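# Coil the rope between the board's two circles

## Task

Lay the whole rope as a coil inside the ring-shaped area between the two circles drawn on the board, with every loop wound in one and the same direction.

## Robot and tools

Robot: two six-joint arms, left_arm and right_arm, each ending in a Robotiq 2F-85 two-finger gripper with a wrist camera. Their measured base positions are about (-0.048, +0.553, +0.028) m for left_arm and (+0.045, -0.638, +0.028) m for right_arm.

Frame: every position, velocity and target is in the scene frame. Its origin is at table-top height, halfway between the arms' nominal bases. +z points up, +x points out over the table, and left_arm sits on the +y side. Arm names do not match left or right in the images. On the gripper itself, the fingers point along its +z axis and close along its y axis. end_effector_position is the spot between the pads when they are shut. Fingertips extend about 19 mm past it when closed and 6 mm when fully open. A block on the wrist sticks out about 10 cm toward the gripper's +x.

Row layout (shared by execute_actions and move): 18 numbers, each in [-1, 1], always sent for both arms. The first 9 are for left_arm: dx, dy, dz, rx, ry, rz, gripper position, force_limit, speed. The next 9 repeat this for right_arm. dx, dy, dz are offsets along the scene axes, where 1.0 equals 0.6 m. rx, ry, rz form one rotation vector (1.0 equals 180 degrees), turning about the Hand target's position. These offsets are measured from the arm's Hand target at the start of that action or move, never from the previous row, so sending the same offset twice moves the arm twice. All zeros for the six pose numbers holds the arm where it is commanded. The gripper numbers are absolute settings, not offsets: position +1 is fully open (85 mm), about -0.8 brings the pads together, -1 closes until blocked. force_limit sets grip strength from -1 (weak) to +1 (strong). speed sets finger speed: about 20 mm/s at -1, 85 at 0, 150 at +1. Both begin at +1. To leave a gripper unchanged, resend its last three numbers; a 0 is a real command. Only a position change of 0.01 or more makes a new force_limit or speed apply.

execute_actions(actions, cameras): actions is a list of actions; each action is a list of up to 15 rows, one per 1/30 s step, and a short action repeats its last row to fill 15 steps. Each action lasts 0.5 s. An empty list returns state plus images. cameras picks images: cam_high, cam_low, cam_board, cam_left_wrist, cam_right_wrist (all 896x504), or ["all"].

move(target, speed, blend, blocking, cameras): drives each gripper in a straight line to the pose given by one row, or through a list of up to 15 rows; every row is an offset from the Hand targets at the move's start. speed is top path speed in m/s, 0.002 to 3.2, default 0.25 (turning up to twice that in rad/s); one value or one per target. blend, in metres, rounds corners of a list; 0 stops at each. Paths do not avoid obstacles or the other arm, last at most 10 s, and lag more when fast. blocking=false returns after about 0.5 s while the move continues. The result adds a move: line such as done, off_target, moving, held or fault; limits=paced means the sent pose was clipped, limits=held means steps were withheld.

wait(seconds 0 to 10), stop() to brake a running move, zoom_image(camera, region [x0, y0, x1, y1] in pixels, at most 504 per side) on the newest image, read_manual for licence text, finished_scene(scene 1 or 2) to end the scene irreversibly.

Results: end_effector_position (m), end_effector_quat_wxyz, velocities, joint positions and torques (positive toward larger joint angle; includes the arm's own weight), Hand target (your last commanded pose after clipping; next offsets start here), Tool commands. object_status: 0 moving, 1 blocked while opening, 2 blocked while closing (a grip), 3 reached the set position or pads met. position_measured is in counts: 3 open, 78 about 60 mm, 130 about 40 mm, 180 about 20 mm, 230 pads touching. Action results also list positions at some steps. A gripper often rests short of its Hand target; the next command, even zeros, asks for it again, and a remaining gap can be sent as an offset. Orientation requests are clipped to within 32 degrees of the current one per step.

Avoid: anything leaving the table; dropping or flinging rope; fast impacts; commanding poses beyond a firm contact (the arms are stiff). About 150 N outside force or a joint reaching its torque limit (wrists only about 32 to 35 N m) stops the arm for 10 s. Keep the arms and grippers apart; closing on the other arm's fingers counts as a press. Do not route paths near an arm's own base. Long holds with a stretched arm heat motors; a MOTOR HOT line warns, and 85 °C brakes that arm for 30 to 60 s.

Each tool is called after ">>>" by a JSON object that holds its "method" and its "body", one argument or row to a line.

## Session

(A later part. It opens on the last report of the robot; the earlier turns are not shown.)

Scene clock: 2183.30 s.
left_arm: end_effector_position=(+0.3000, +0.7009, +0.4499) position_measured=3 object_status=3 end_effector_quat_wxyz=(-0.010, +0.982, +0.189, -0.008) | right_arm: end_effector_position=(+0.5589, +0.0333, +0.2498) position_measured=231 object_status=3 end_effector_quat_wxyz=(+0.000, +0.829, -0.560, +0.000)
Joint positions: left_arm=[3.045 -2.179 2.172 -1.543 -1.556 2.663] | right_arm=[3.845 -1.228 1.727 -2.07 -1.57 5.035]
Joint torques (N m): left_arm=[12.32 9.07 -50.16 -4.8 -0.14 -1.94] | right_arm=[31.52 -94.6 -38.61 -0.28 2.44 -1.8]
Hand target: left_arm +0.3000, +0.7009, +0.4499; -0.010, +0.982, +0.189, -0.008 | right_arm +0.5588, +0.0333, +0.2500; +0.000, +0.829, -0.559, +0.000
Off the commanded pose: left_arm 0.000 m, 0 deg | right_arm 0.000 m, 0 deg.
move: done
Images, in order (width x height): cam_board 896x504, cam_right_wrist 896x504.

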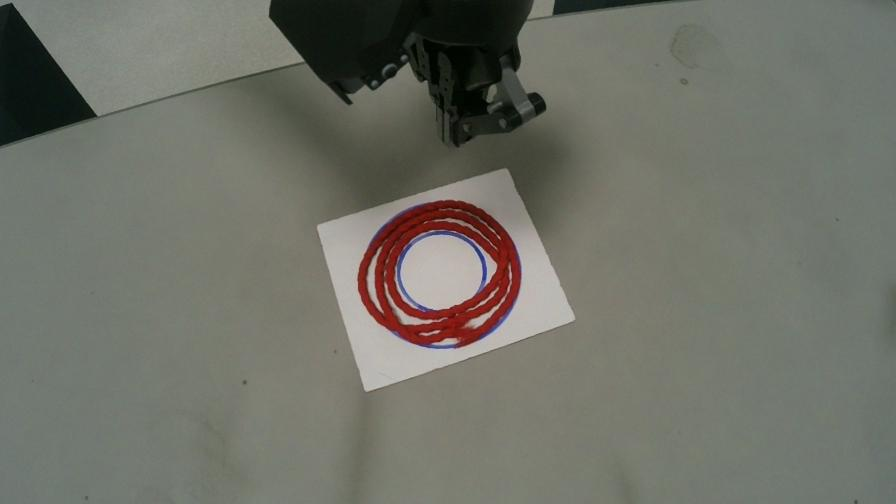

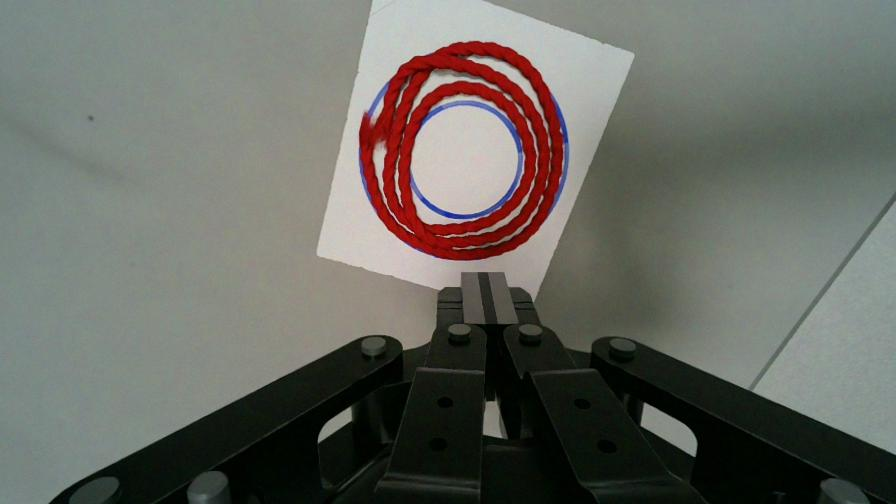

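>>> {"method": "move", "body": {
  "target": [
    [0,0,0,0,0,0,1,1,1, 0.0715,-0.2150,-0.24,0,0,-0.0222,-0.82,-0.8,0],
    [0,0,0,0,0,0,1,1,1, 0.0715,-0.2150,-0.3633,0,0,-0.0222,-0.82,-0.8,0],
    [0,0,0,0,0,0,1,1,1, 0.0542,-0.1620,-0.3633,0,0,-0.0222,-0.82,-0.8,0],
    [0,0,0,0,0,0,1,1,1, 0.0715,-0.2150,-0.3633,0,0,-0.0222,-0.82,-0.8,0],
    [0,0,0,0,0,0,1,1,1, 0.0158,-0.2248,-0.3633,0,0,-0.1111,-0.82,-0.8,0],
    [0,0,0,0,0,0,1,1,1, 0.0138,-0.1707,-0.3633,0,0,-0.1111,-0.82,-0.8,0],
    [0,0,0,0,0,0,1,1,1, 0.0158,-0.2248,-0.3633,0,0,-0.1111,-0.82,-0.8,0],
    [0,0,0,0,0,0,1,1,1, 0.0158,-0.2248,-0.2,0,0,-0.1111,-0.82,-0.8,0],
    [0,0,0,0,0,0,1,1,1, 0,0,0,0,0,0,-0.82,-0.8,0]
  ],
  "speed": [0.3,0.2,0.035,0.2,0.2,0.035,0.2,0.25,0.35],
  "cameras": ["cam_board","cam_right_wrist"]
}}

>>> {"method": "zoom_image", "body": {
  "camera": "cam_right_wrist",
  "region": [330, 20, 590, 280]
}}

>>> {"method": "zoom_image", "body": {
  "camera": "cam_board",
  "region": [340, 180, 560, 380]
}}

Scene clock: 2196.80 s.
left_arm: end_effector_position=(+0.3000, +0.7009, +0.4499) position_measured=3 object_status=3 end_effector_quat_wxyz=(-0.010, +0.982, +0.189, -0.008) | right_arm: end_effector_position=(+0.5588, +0.0332, +0.2499) position_measured=231 object_status=3 end_effector_quat_wxyz=(+0.000, +0.829, -0.560, +0.000)
Joint positions: left_arm=[3.045 -2.179 2.172 -1.543 -1.556 2.663] | right_arm=[3.845 -1.228 1.727 -2.07 -1.57 5.035]
Joint torques (N m): left_arm=[9.04 8.44 -50.91 -4.97 -0.46 -2.38] | right_arm=[31.56 -59.25 -55.37 -0.62 0.23 -2.2]
Hand target: left_arm +0.3000, +0.7009, +0.4499; -0.010, +0.982, +0.189, -0.008 | right_arm +0.5588, +0.0333, +0.2500; +0.000, +0.829, -0.559, +0.000
Off the commanded pose: left_arm 0.000 m, 0 deg | right_arm 0.000 m, 0 deg.
move: done
Images, in order (width x height): cam_board 896x504, cam_right_wrist 896x504.

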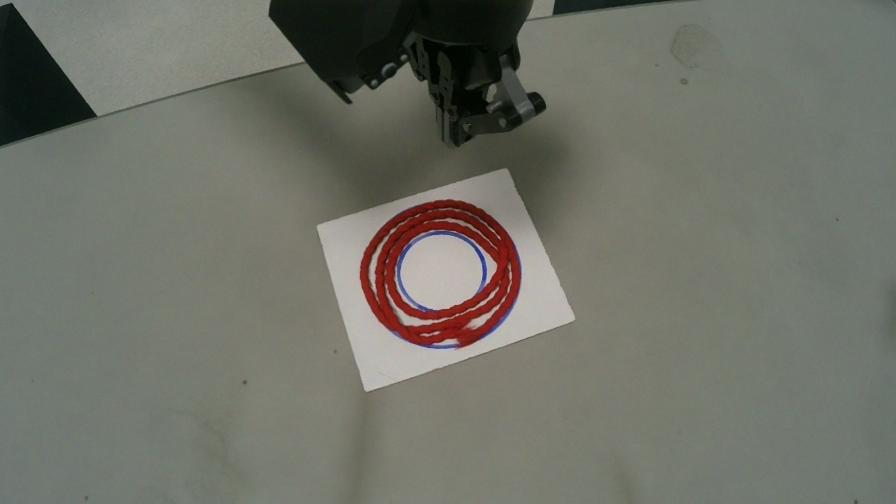

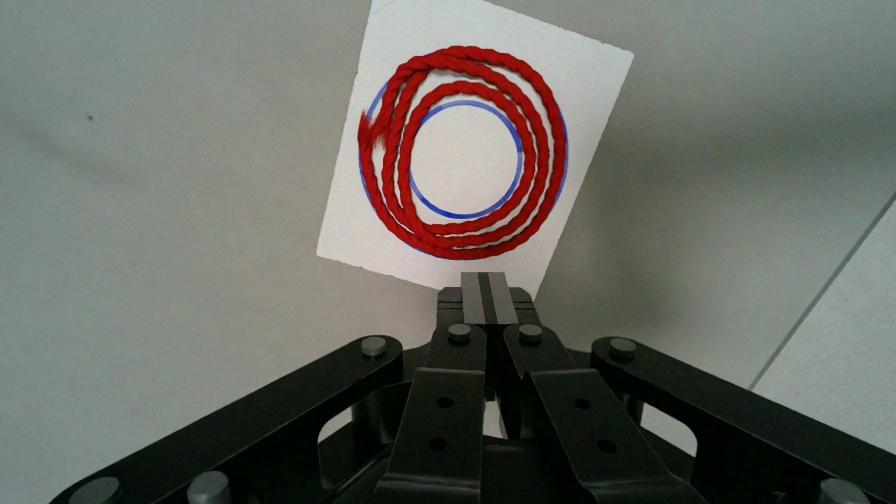

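Scaled by 1.938 from the camera's 896x504 image, which has a finer 1280x720 frame.

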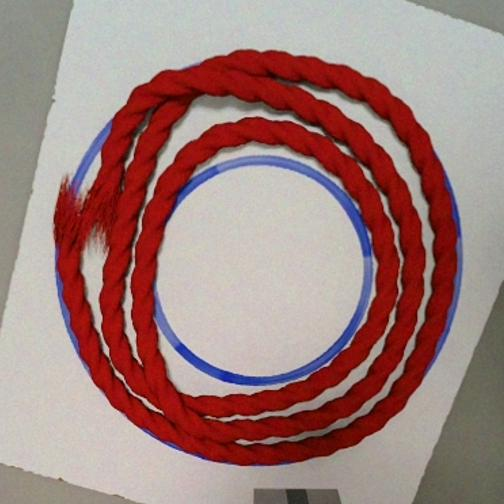

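Scaled by 2.291 from the camera's 896x504 image, which has a finer 1280x720 frame.

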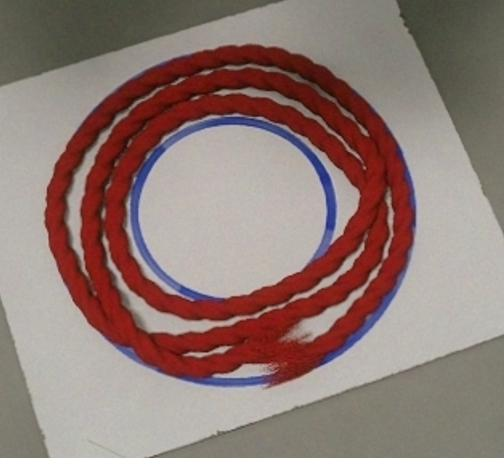

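>>> {"method": "move", "body": {
  "target": [
    [0,0,0,0,0,0,1,1,1, 0.2048,-0.0078,-0.23,0,0,-0.1,-0.82,-0.8,0],
    [0,0,0,0,0,0,1,1,1, 0.2048,-0.0078,-0.3633,0,0,-0.1,-0.82,-0.8,0],
    [0,0,0,0,0,0,1,1,1, 0.1460,-0.0118,-0.3633,0,0,-0.1,-0.82,-0.8,0],
    [0,0,0,0,0,0,1,1,1, 0.2048,-0.0078,-0.3633,0,0,-0.1,-0.82,-0.8,0],
    [0,0,0,0,0,0,1,1,1, 0.2048,-0.0078,-0.22,0,0,-0.1,-0.82,-0.8,0],
    [0,0,0,0,0,0,1,1,1, 0,0,0,0,0,0,-0.82,-0.8,0]
  ],
  "speed": [0.3,0.2,0.03,0.15,0.25,0.35],
  "cameras": ["cam_board","cam_right_wrist"]
}}

>>> {"method": "zoom_image", "body": {
  "camera": "cam_right_wrist",
  "region": [330, 20, 590, 280]
}}

>>> {"method": "zoom_image", "body": {
  "camera": "cam_board",
  "region": [340, 180, 560, 380]
}}

Scene clock: 2208.97 s.
left_arm: end_effector_position=(+0.3000, +0.7009, +0.4499) position_measured=3 object_status=3 end_effector_quat_wxyz=(-0.010, +0.982, +0.189, -0.008) | right_arm: end_effector_position=(+0.5589, +0.0333, +0.2499) position_measured=231 object_status=3 end_effector_quat_wxyz=(+0.000, +0.829, -0.560, +0.000)
Joint positions: left_arm=[3.045 -2.179 2.172 -1.543 -1.556 2.663] | right_arm=[3.845 -1.228 1.727 -2.07 -1.57 5.035]
Joint torques (N m): left_arm=[10.37 7.29 -51.09 -4.87 -0.45 -2.76] | right_arm=[30.79 -98.27 -39.17 -0.45 2.41 -1.8]
Hand target: left_arm +0.3000, +0.7009, +0.4499; -0.010, +0.982, +0.189, -0.008 | right_arm +0.5588, +0.0333, +0.2500; +0.000, +0.829, -0.559, +0.000
Off the commanded pose: left_arm 0.000 m, 0 deg | right_arm 0.000 m, 0 deg.
move: done
Images, in order (width x height): cam_board 896x504, cam_right_wrist 896x504.

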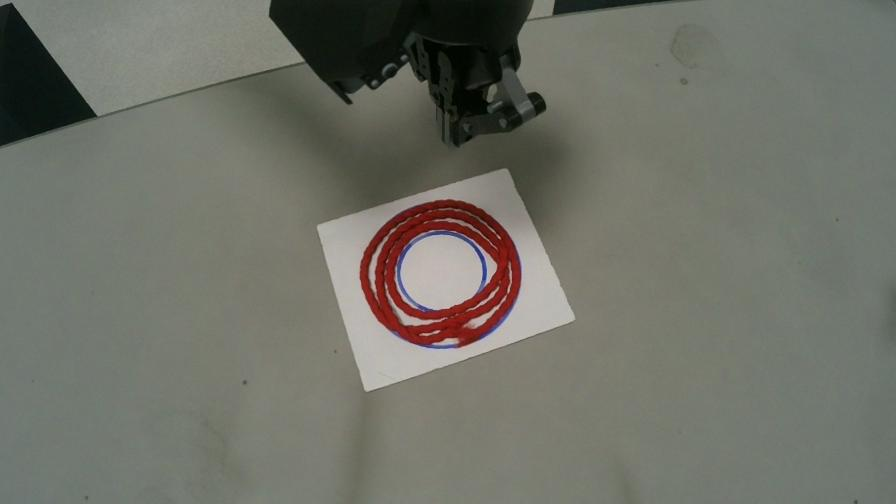

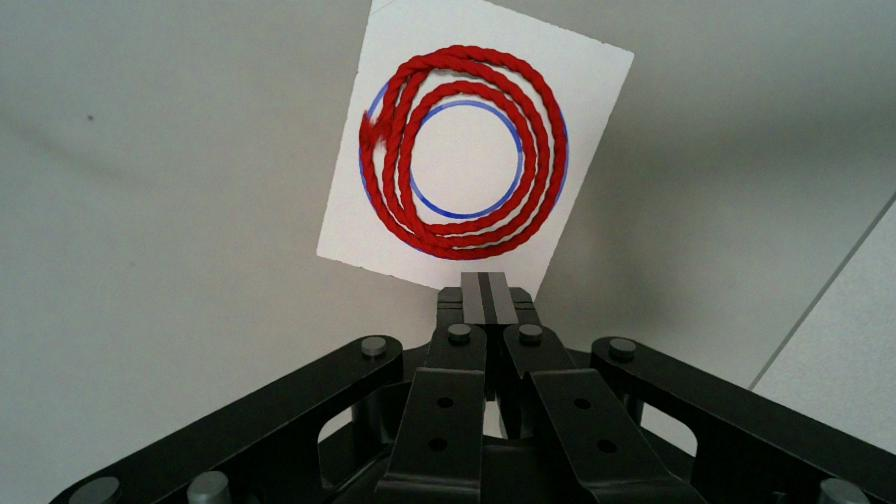

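Scaled by 1.938 from the camera's 896x504 image, which has a finer 1280x720 frame.

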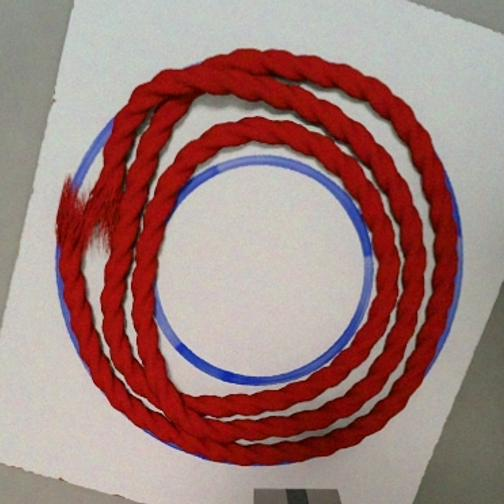

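Scaled by 2.291 from the camera's 896x504 image, which has a finer 1280x720 frame.

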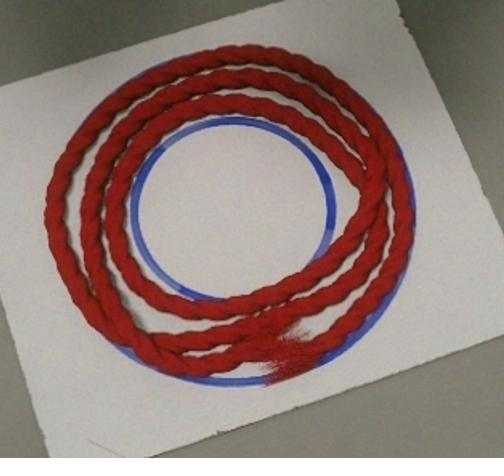

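>>> {"method": "move", "body": {
  "target": [0,0,0,0,0,0,1,1,1, -0.1980,-0.4387,0.1333,0,0,0,-0.82,-0.8,0],
  "speed": 0.3,
  "cameras": ["cam_high","cam_board","cam_low"]
}}

>>> {"method": "zoom_image", "body": {
  "camera": "cam_board",
  "region": [340, 180, 560, 380]
}}

Scene clock: 2212.43 s.
left_arm: end_effector_position=(+0.3000, +0.7009, +0.4499) position_measured=3 object_status=3 end_effector_quat_wxyz=(-0.010, +0.982, +0.189, -0.008) | right_arm: end_effector_position=(+0.4401, -0.2298, +0.3299) position_measured=231 object_status=3 end_effector_quat_wxyz=(+0.000, +0.829, -0.559, +0.000)
Joint positions: left_arm=[3.045 -2.179 2.172 -1.543 -1.556 2.663] | right_arm=[3.623 -1.744 2.139 -1.966 -1.57 4.812]
Joint torques (N m): left_arm=[11.5 7.82 -49.67 -4.99 -0.36 -3.18] | right_arm=[-18.69 -52.25 -42.01 -0.44 2.33 -1.84]
Hand target: left_arm +0.3000, +0.7009, +0.4499; -0.010, +0.982, +0.189, -0.008 | right_arm +0.4400, -0.2299, +0.3300; +0.000, +0.829, -0.559, +0.000
Off the commanded pose: left_arm 0.000 m, 0 deg | right_arm 0.000 m, 0 deg.
move: done
Images, in order (width x height): cam_high 896x504, cam_low 896x504, cam_board 896x504.

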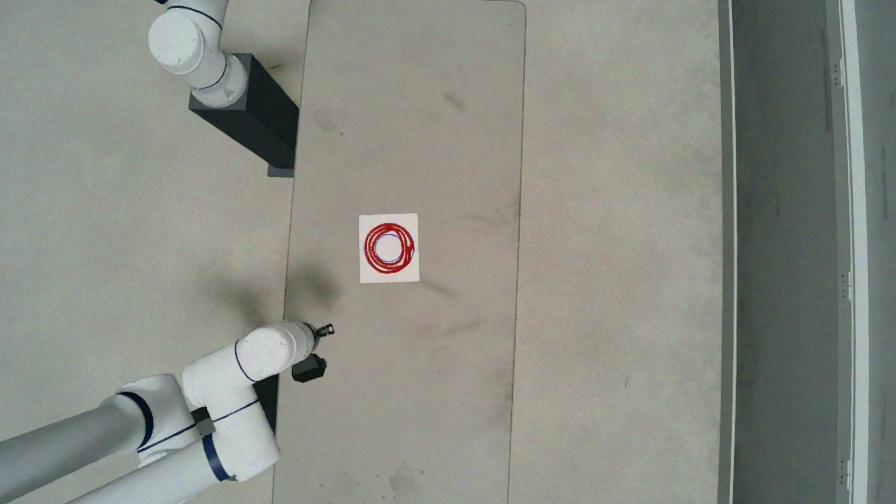

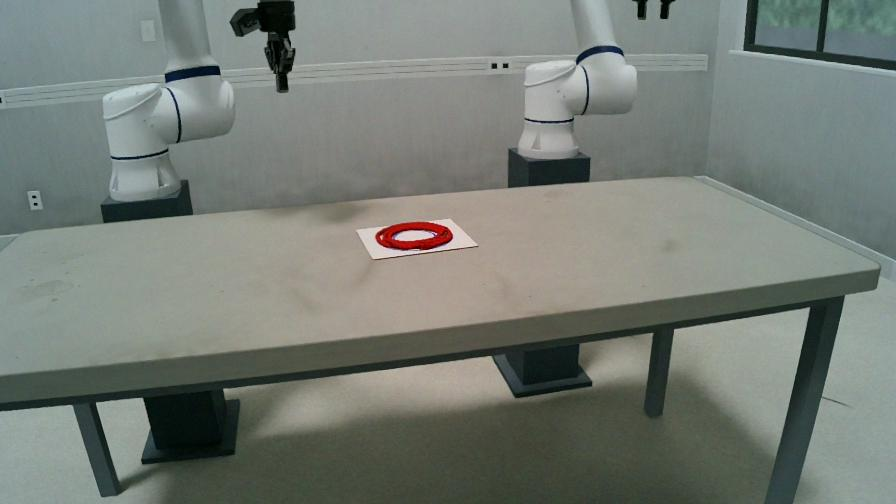

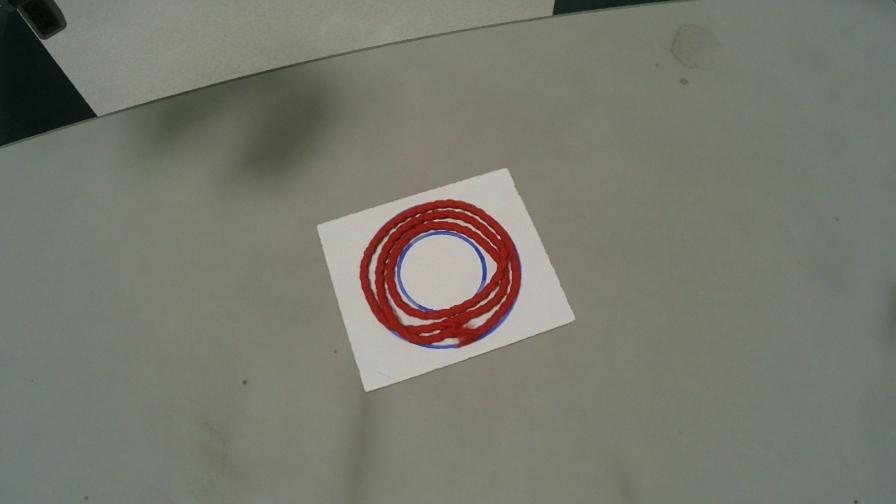

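Scaled by 2.291 from the camera's 896x504 image, which has a finer 1280x720 frame.

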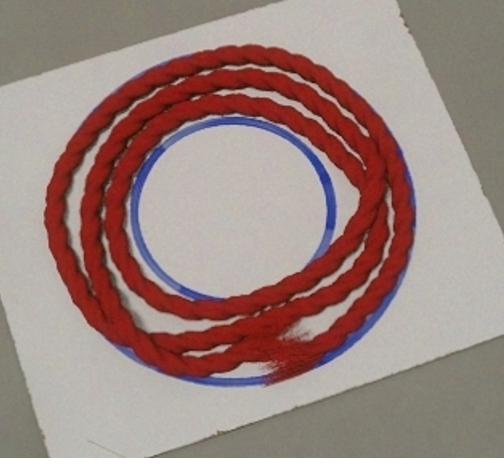

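>>> {"method": "move", "body": {
  "target": [
    [0,0,0,0,0,0,1,1,1, 0.2627,0.2215,-0.3833,0,0,-0.0333,-0.82,-0.8,0],
    [0,0,0,0,0,0,1,1,1, 0.2627,0.2215,-0.4967,0,0,-0.0333,-0.82,-0.8,0],
    [0,0,0,0,0,0,1,1,1, 0.2471,0.2760,-0.4967,0,0,-0.0333,-0.82,-0.8,0],
    [0,0,0,0,0,0,1,1,1, 0.2627,0.2215,-0.4967,0,0,-0.0333,-0.82,-0.8,0],
    [0,0,0,0,0,0,1,1,1, 0.2627,0.2215,-0.3833,0,0,-0.0333,-0.82,-0.8,0],
    [0,0,0,0,0,0,1,1,1, 0.1980,0.4387,-0.1333,0,0,0,-0.82,-0.8,0]
  ],
  "speed": [0.35,0.2,0.03,0.15,0.25,0.35],
  "cameras": ["cam_board","cam_right_wrist"]
}}

>>> {"method": "zoom_image", "body": {
  "camera": "cam_right_wrist",
  "region": [330, 20, 590, 280]
}}

>>> {"method": "zoom_image", "body": {
  "camera": "cam_board",
  "region": [340, 180, 560, 380]
}}

Scene clock: 2223.50 s.
left_arm: end_effector_position=(+0.3000, +0.7009, +0.4499) position_measured=3 object_status=3 end_effector_quat_wxyz=(-0.010, +0.982, +0.189, -0.008) | right_arm: end_effector_position=(+0.5588, +0.0332, +0.2499) position_measured=231 object_status=3 end_effector_quat_wxyz=(+0.000, +0.829, -0.559, +0.000)
Joint positions: left_arm=[3.045 -2.179 2.172 -1.543 -1.556 2.663] | right_arm=[3.845 -1.228 1.727 -2.07 -1.57 5.035]
Joint torques (N m): left_arm=[10.88 7.13 -49.88 -4.86 -0.02 -2.53] | right_arm=[30.65 -59.24 -54.31 -0.71 0.05 1.36]
Hand target: left_arm +0.3000, +0.7009, +0.4499; -0.010, +0.982, +0.189, -0.008 | right_arm +0.5588, +0.0333, +0.2500; +0.000, +0.829, -0.559, +0.000
Off the commanded pose: left_arm 0.000 m, 0 deg | right_arm 0.000 m, 0 deg.
move: done
Images, in order (width x height): cam_board 896x504, cam_right_wrist 896x504.

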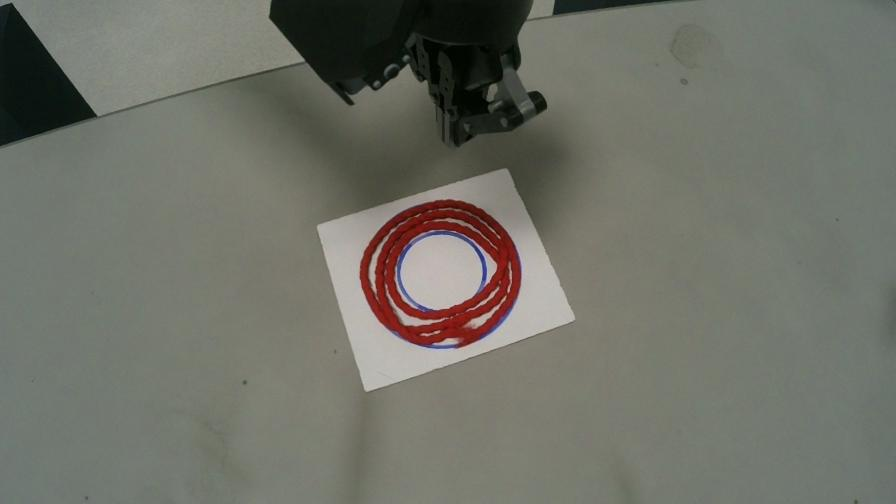

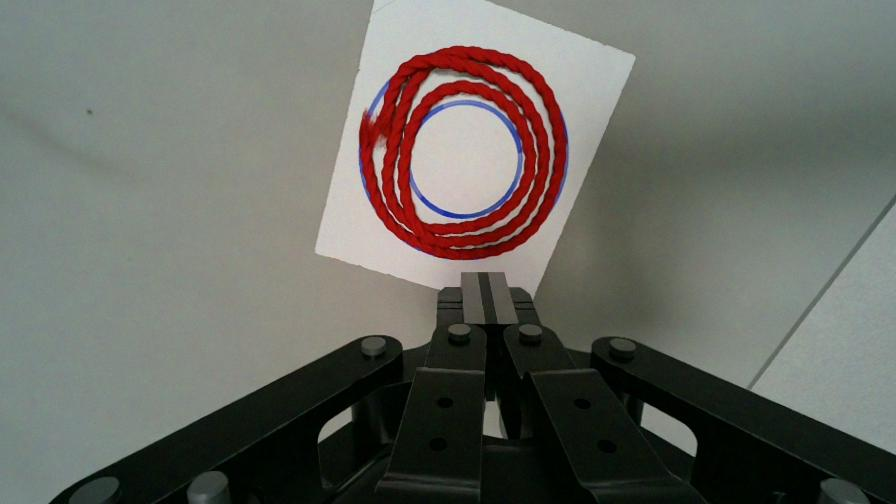

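Scaled by 1.938 from the camera's 896x504 image, which has a finer 1280x720 frame.

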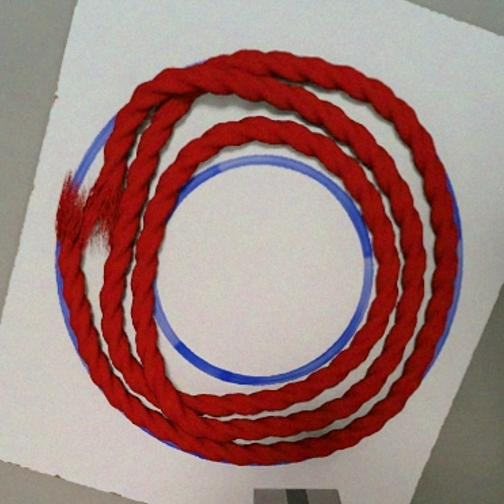

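Scaled by 2.291 from the camera's 896x504 image, which has a finer 1280x720 frame.

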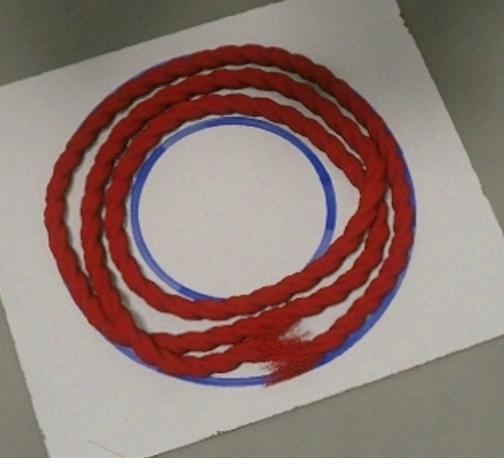

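>>> {"method": "move", "body": {
  "target": [0,0,0,0,0,0,1,1,1, -0.1980,-0.4387,0.1333,0,0,0,-0.82,-0.8,0],
  "speed": 0.3,
  "cameras": ["cam_board"]
}}

>>> {"method": "wait", "body": {
  "seconds": 1.0,
  "cameras": ["cam_board"]
}}

>>> {"method": "zoom_image", "body": {
  "camera": "cam_board",
  "region": [340, 180, 560, 380]
}}

Scene clock: 2226.43 s.
left_arm: end_effector_position=(+0.3000, +0.7009, +0.4499) position_measured=3 object_status=3 end_effector_quat_wxyz=(-0.010, +0.982, +0.189, -0.008) | right_arm: end_effector_position=(+0.4401, -0.2298, +0.3299) position_measured=231 object_status=3 end_effector_quat_wxyz=(+0.000, +0.829, -0.559, +0.000)
Joint positions: left_arm=[3.045 -2.179 2.172 -1.543 -1.556 2.663] | right_arm=[3.623 -1.744 2.139 -1.966 -1.57 4.812]
Joint torques (N m): left_arm=[9.1 8.64 -50.79 -5.22 -0.64 -2.86] | right_arm=[-17.25 -48.21 -40.83 -0.53 2.45 -2.08]
Hand target: left_arm +0.3000, +0.7009, +0.4499; -0.010, +0.982, +0.189, -0.008 | right_arm +0.4400, -0.2299, +0.3300; +0.000, +0.829, -0.559, +0.000
Off the commanded pose: left_arm 0.000 m, 0 deg | right_arm 0.000 m, 0 deg.
move: done
Images, in order (width x height): cam_board 896x504.

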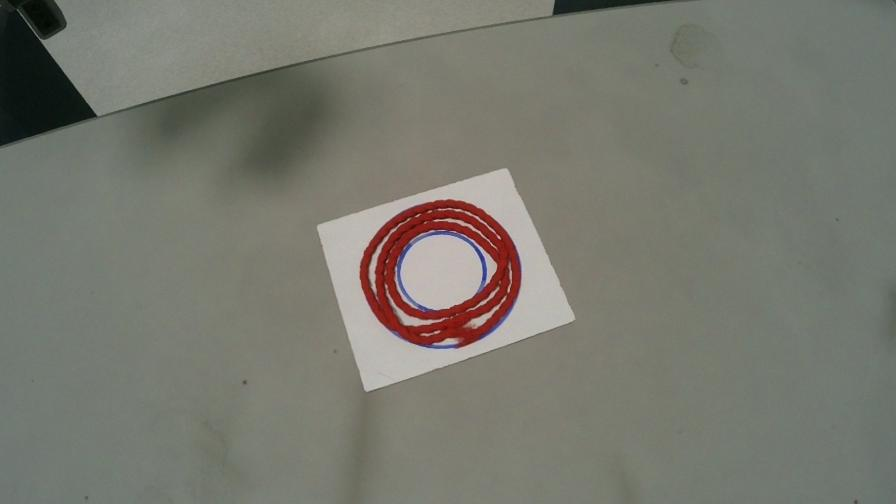

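Scene clock: 2227.43 s.
left_arm: end_effector_position=(+0.3000, +0.7009, +0.4499) position_measured=3 object_status=3 end_effector_quat_wxyz=(-0.010, +0.982, +0.189, -0.008) | right_arm: end_effector_position=(+0.4400, -0.2299, +0.3300) position_measured=231 object_status=3 end_effector_quat_wxyz=(+0.000, +0.829, -0.559, +0.000)
Joint positions: left_arm=[3.045 -2.179 2.172 -1.543 -1.556 2.663] | right_arm=[3.623 -1.744 2.139 -1.965 -1.57 4.812]
Joint torques (N m): left_arm=[10.65 8.47 -49.86 -4.96 -0.26 -2.93] | right_arm=[-17.47 -48.53 -40.94 -0.39 2.48 -2]
Hand target: left_arm +0.3000, +0.7009, +0.4499; -0.010, +0.982, +0.189, -0.008 | right_arm +0.4400, -0.2299, +0.3300; +0.000, +0.829, -0.559, +0.000
Tool commands: left_gripper/position=+1.0 left_gripper/force_limit=+1.0 left_gripper/speed=+1.0 right_gripper/position=-0.82 right_gripper/force_limit=-0.8 right_gripper/speed=+0.0
Off the commanded pose: left_arm 0.000 m, 0 deg | right_arm 0.000 m, 0 deg.
wait: 1.00 s; at rest by 0.17 s
Images, in order (width x height): cam_board 896x504.

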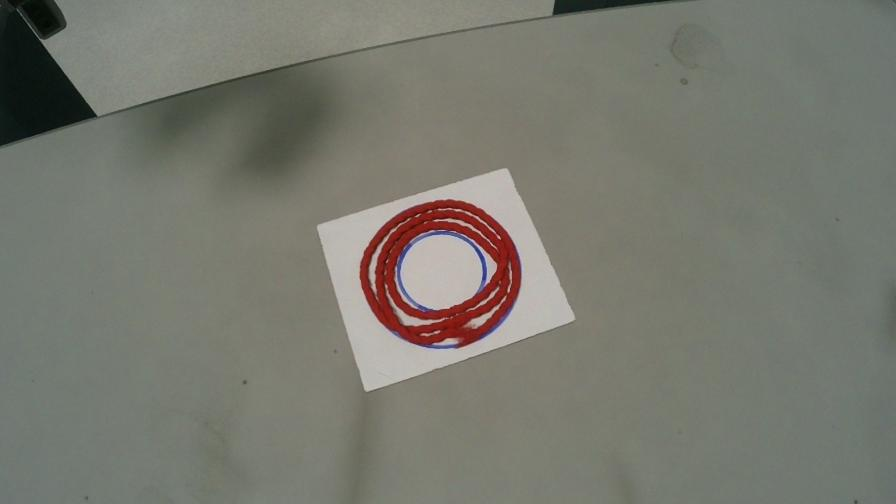

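Scaled by 2.291 from the camera's 896x504 image, which has a finer 1280x720 frame.

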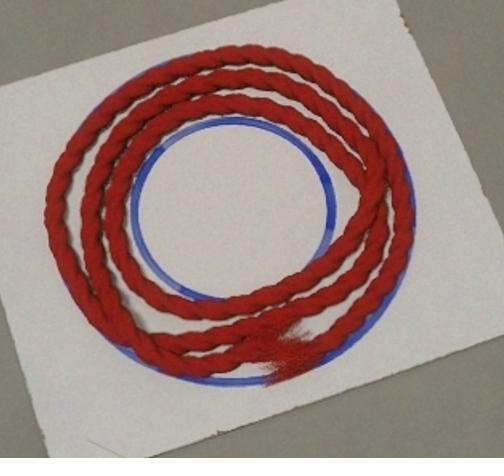

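The rope lies in three counter-clockwise turns between the two circles, with both arms clear, so I am ending the scene.

>>> {"method": "finished_scene", "body": {
  "scene": 2
}}

The scene is finished: the task was done.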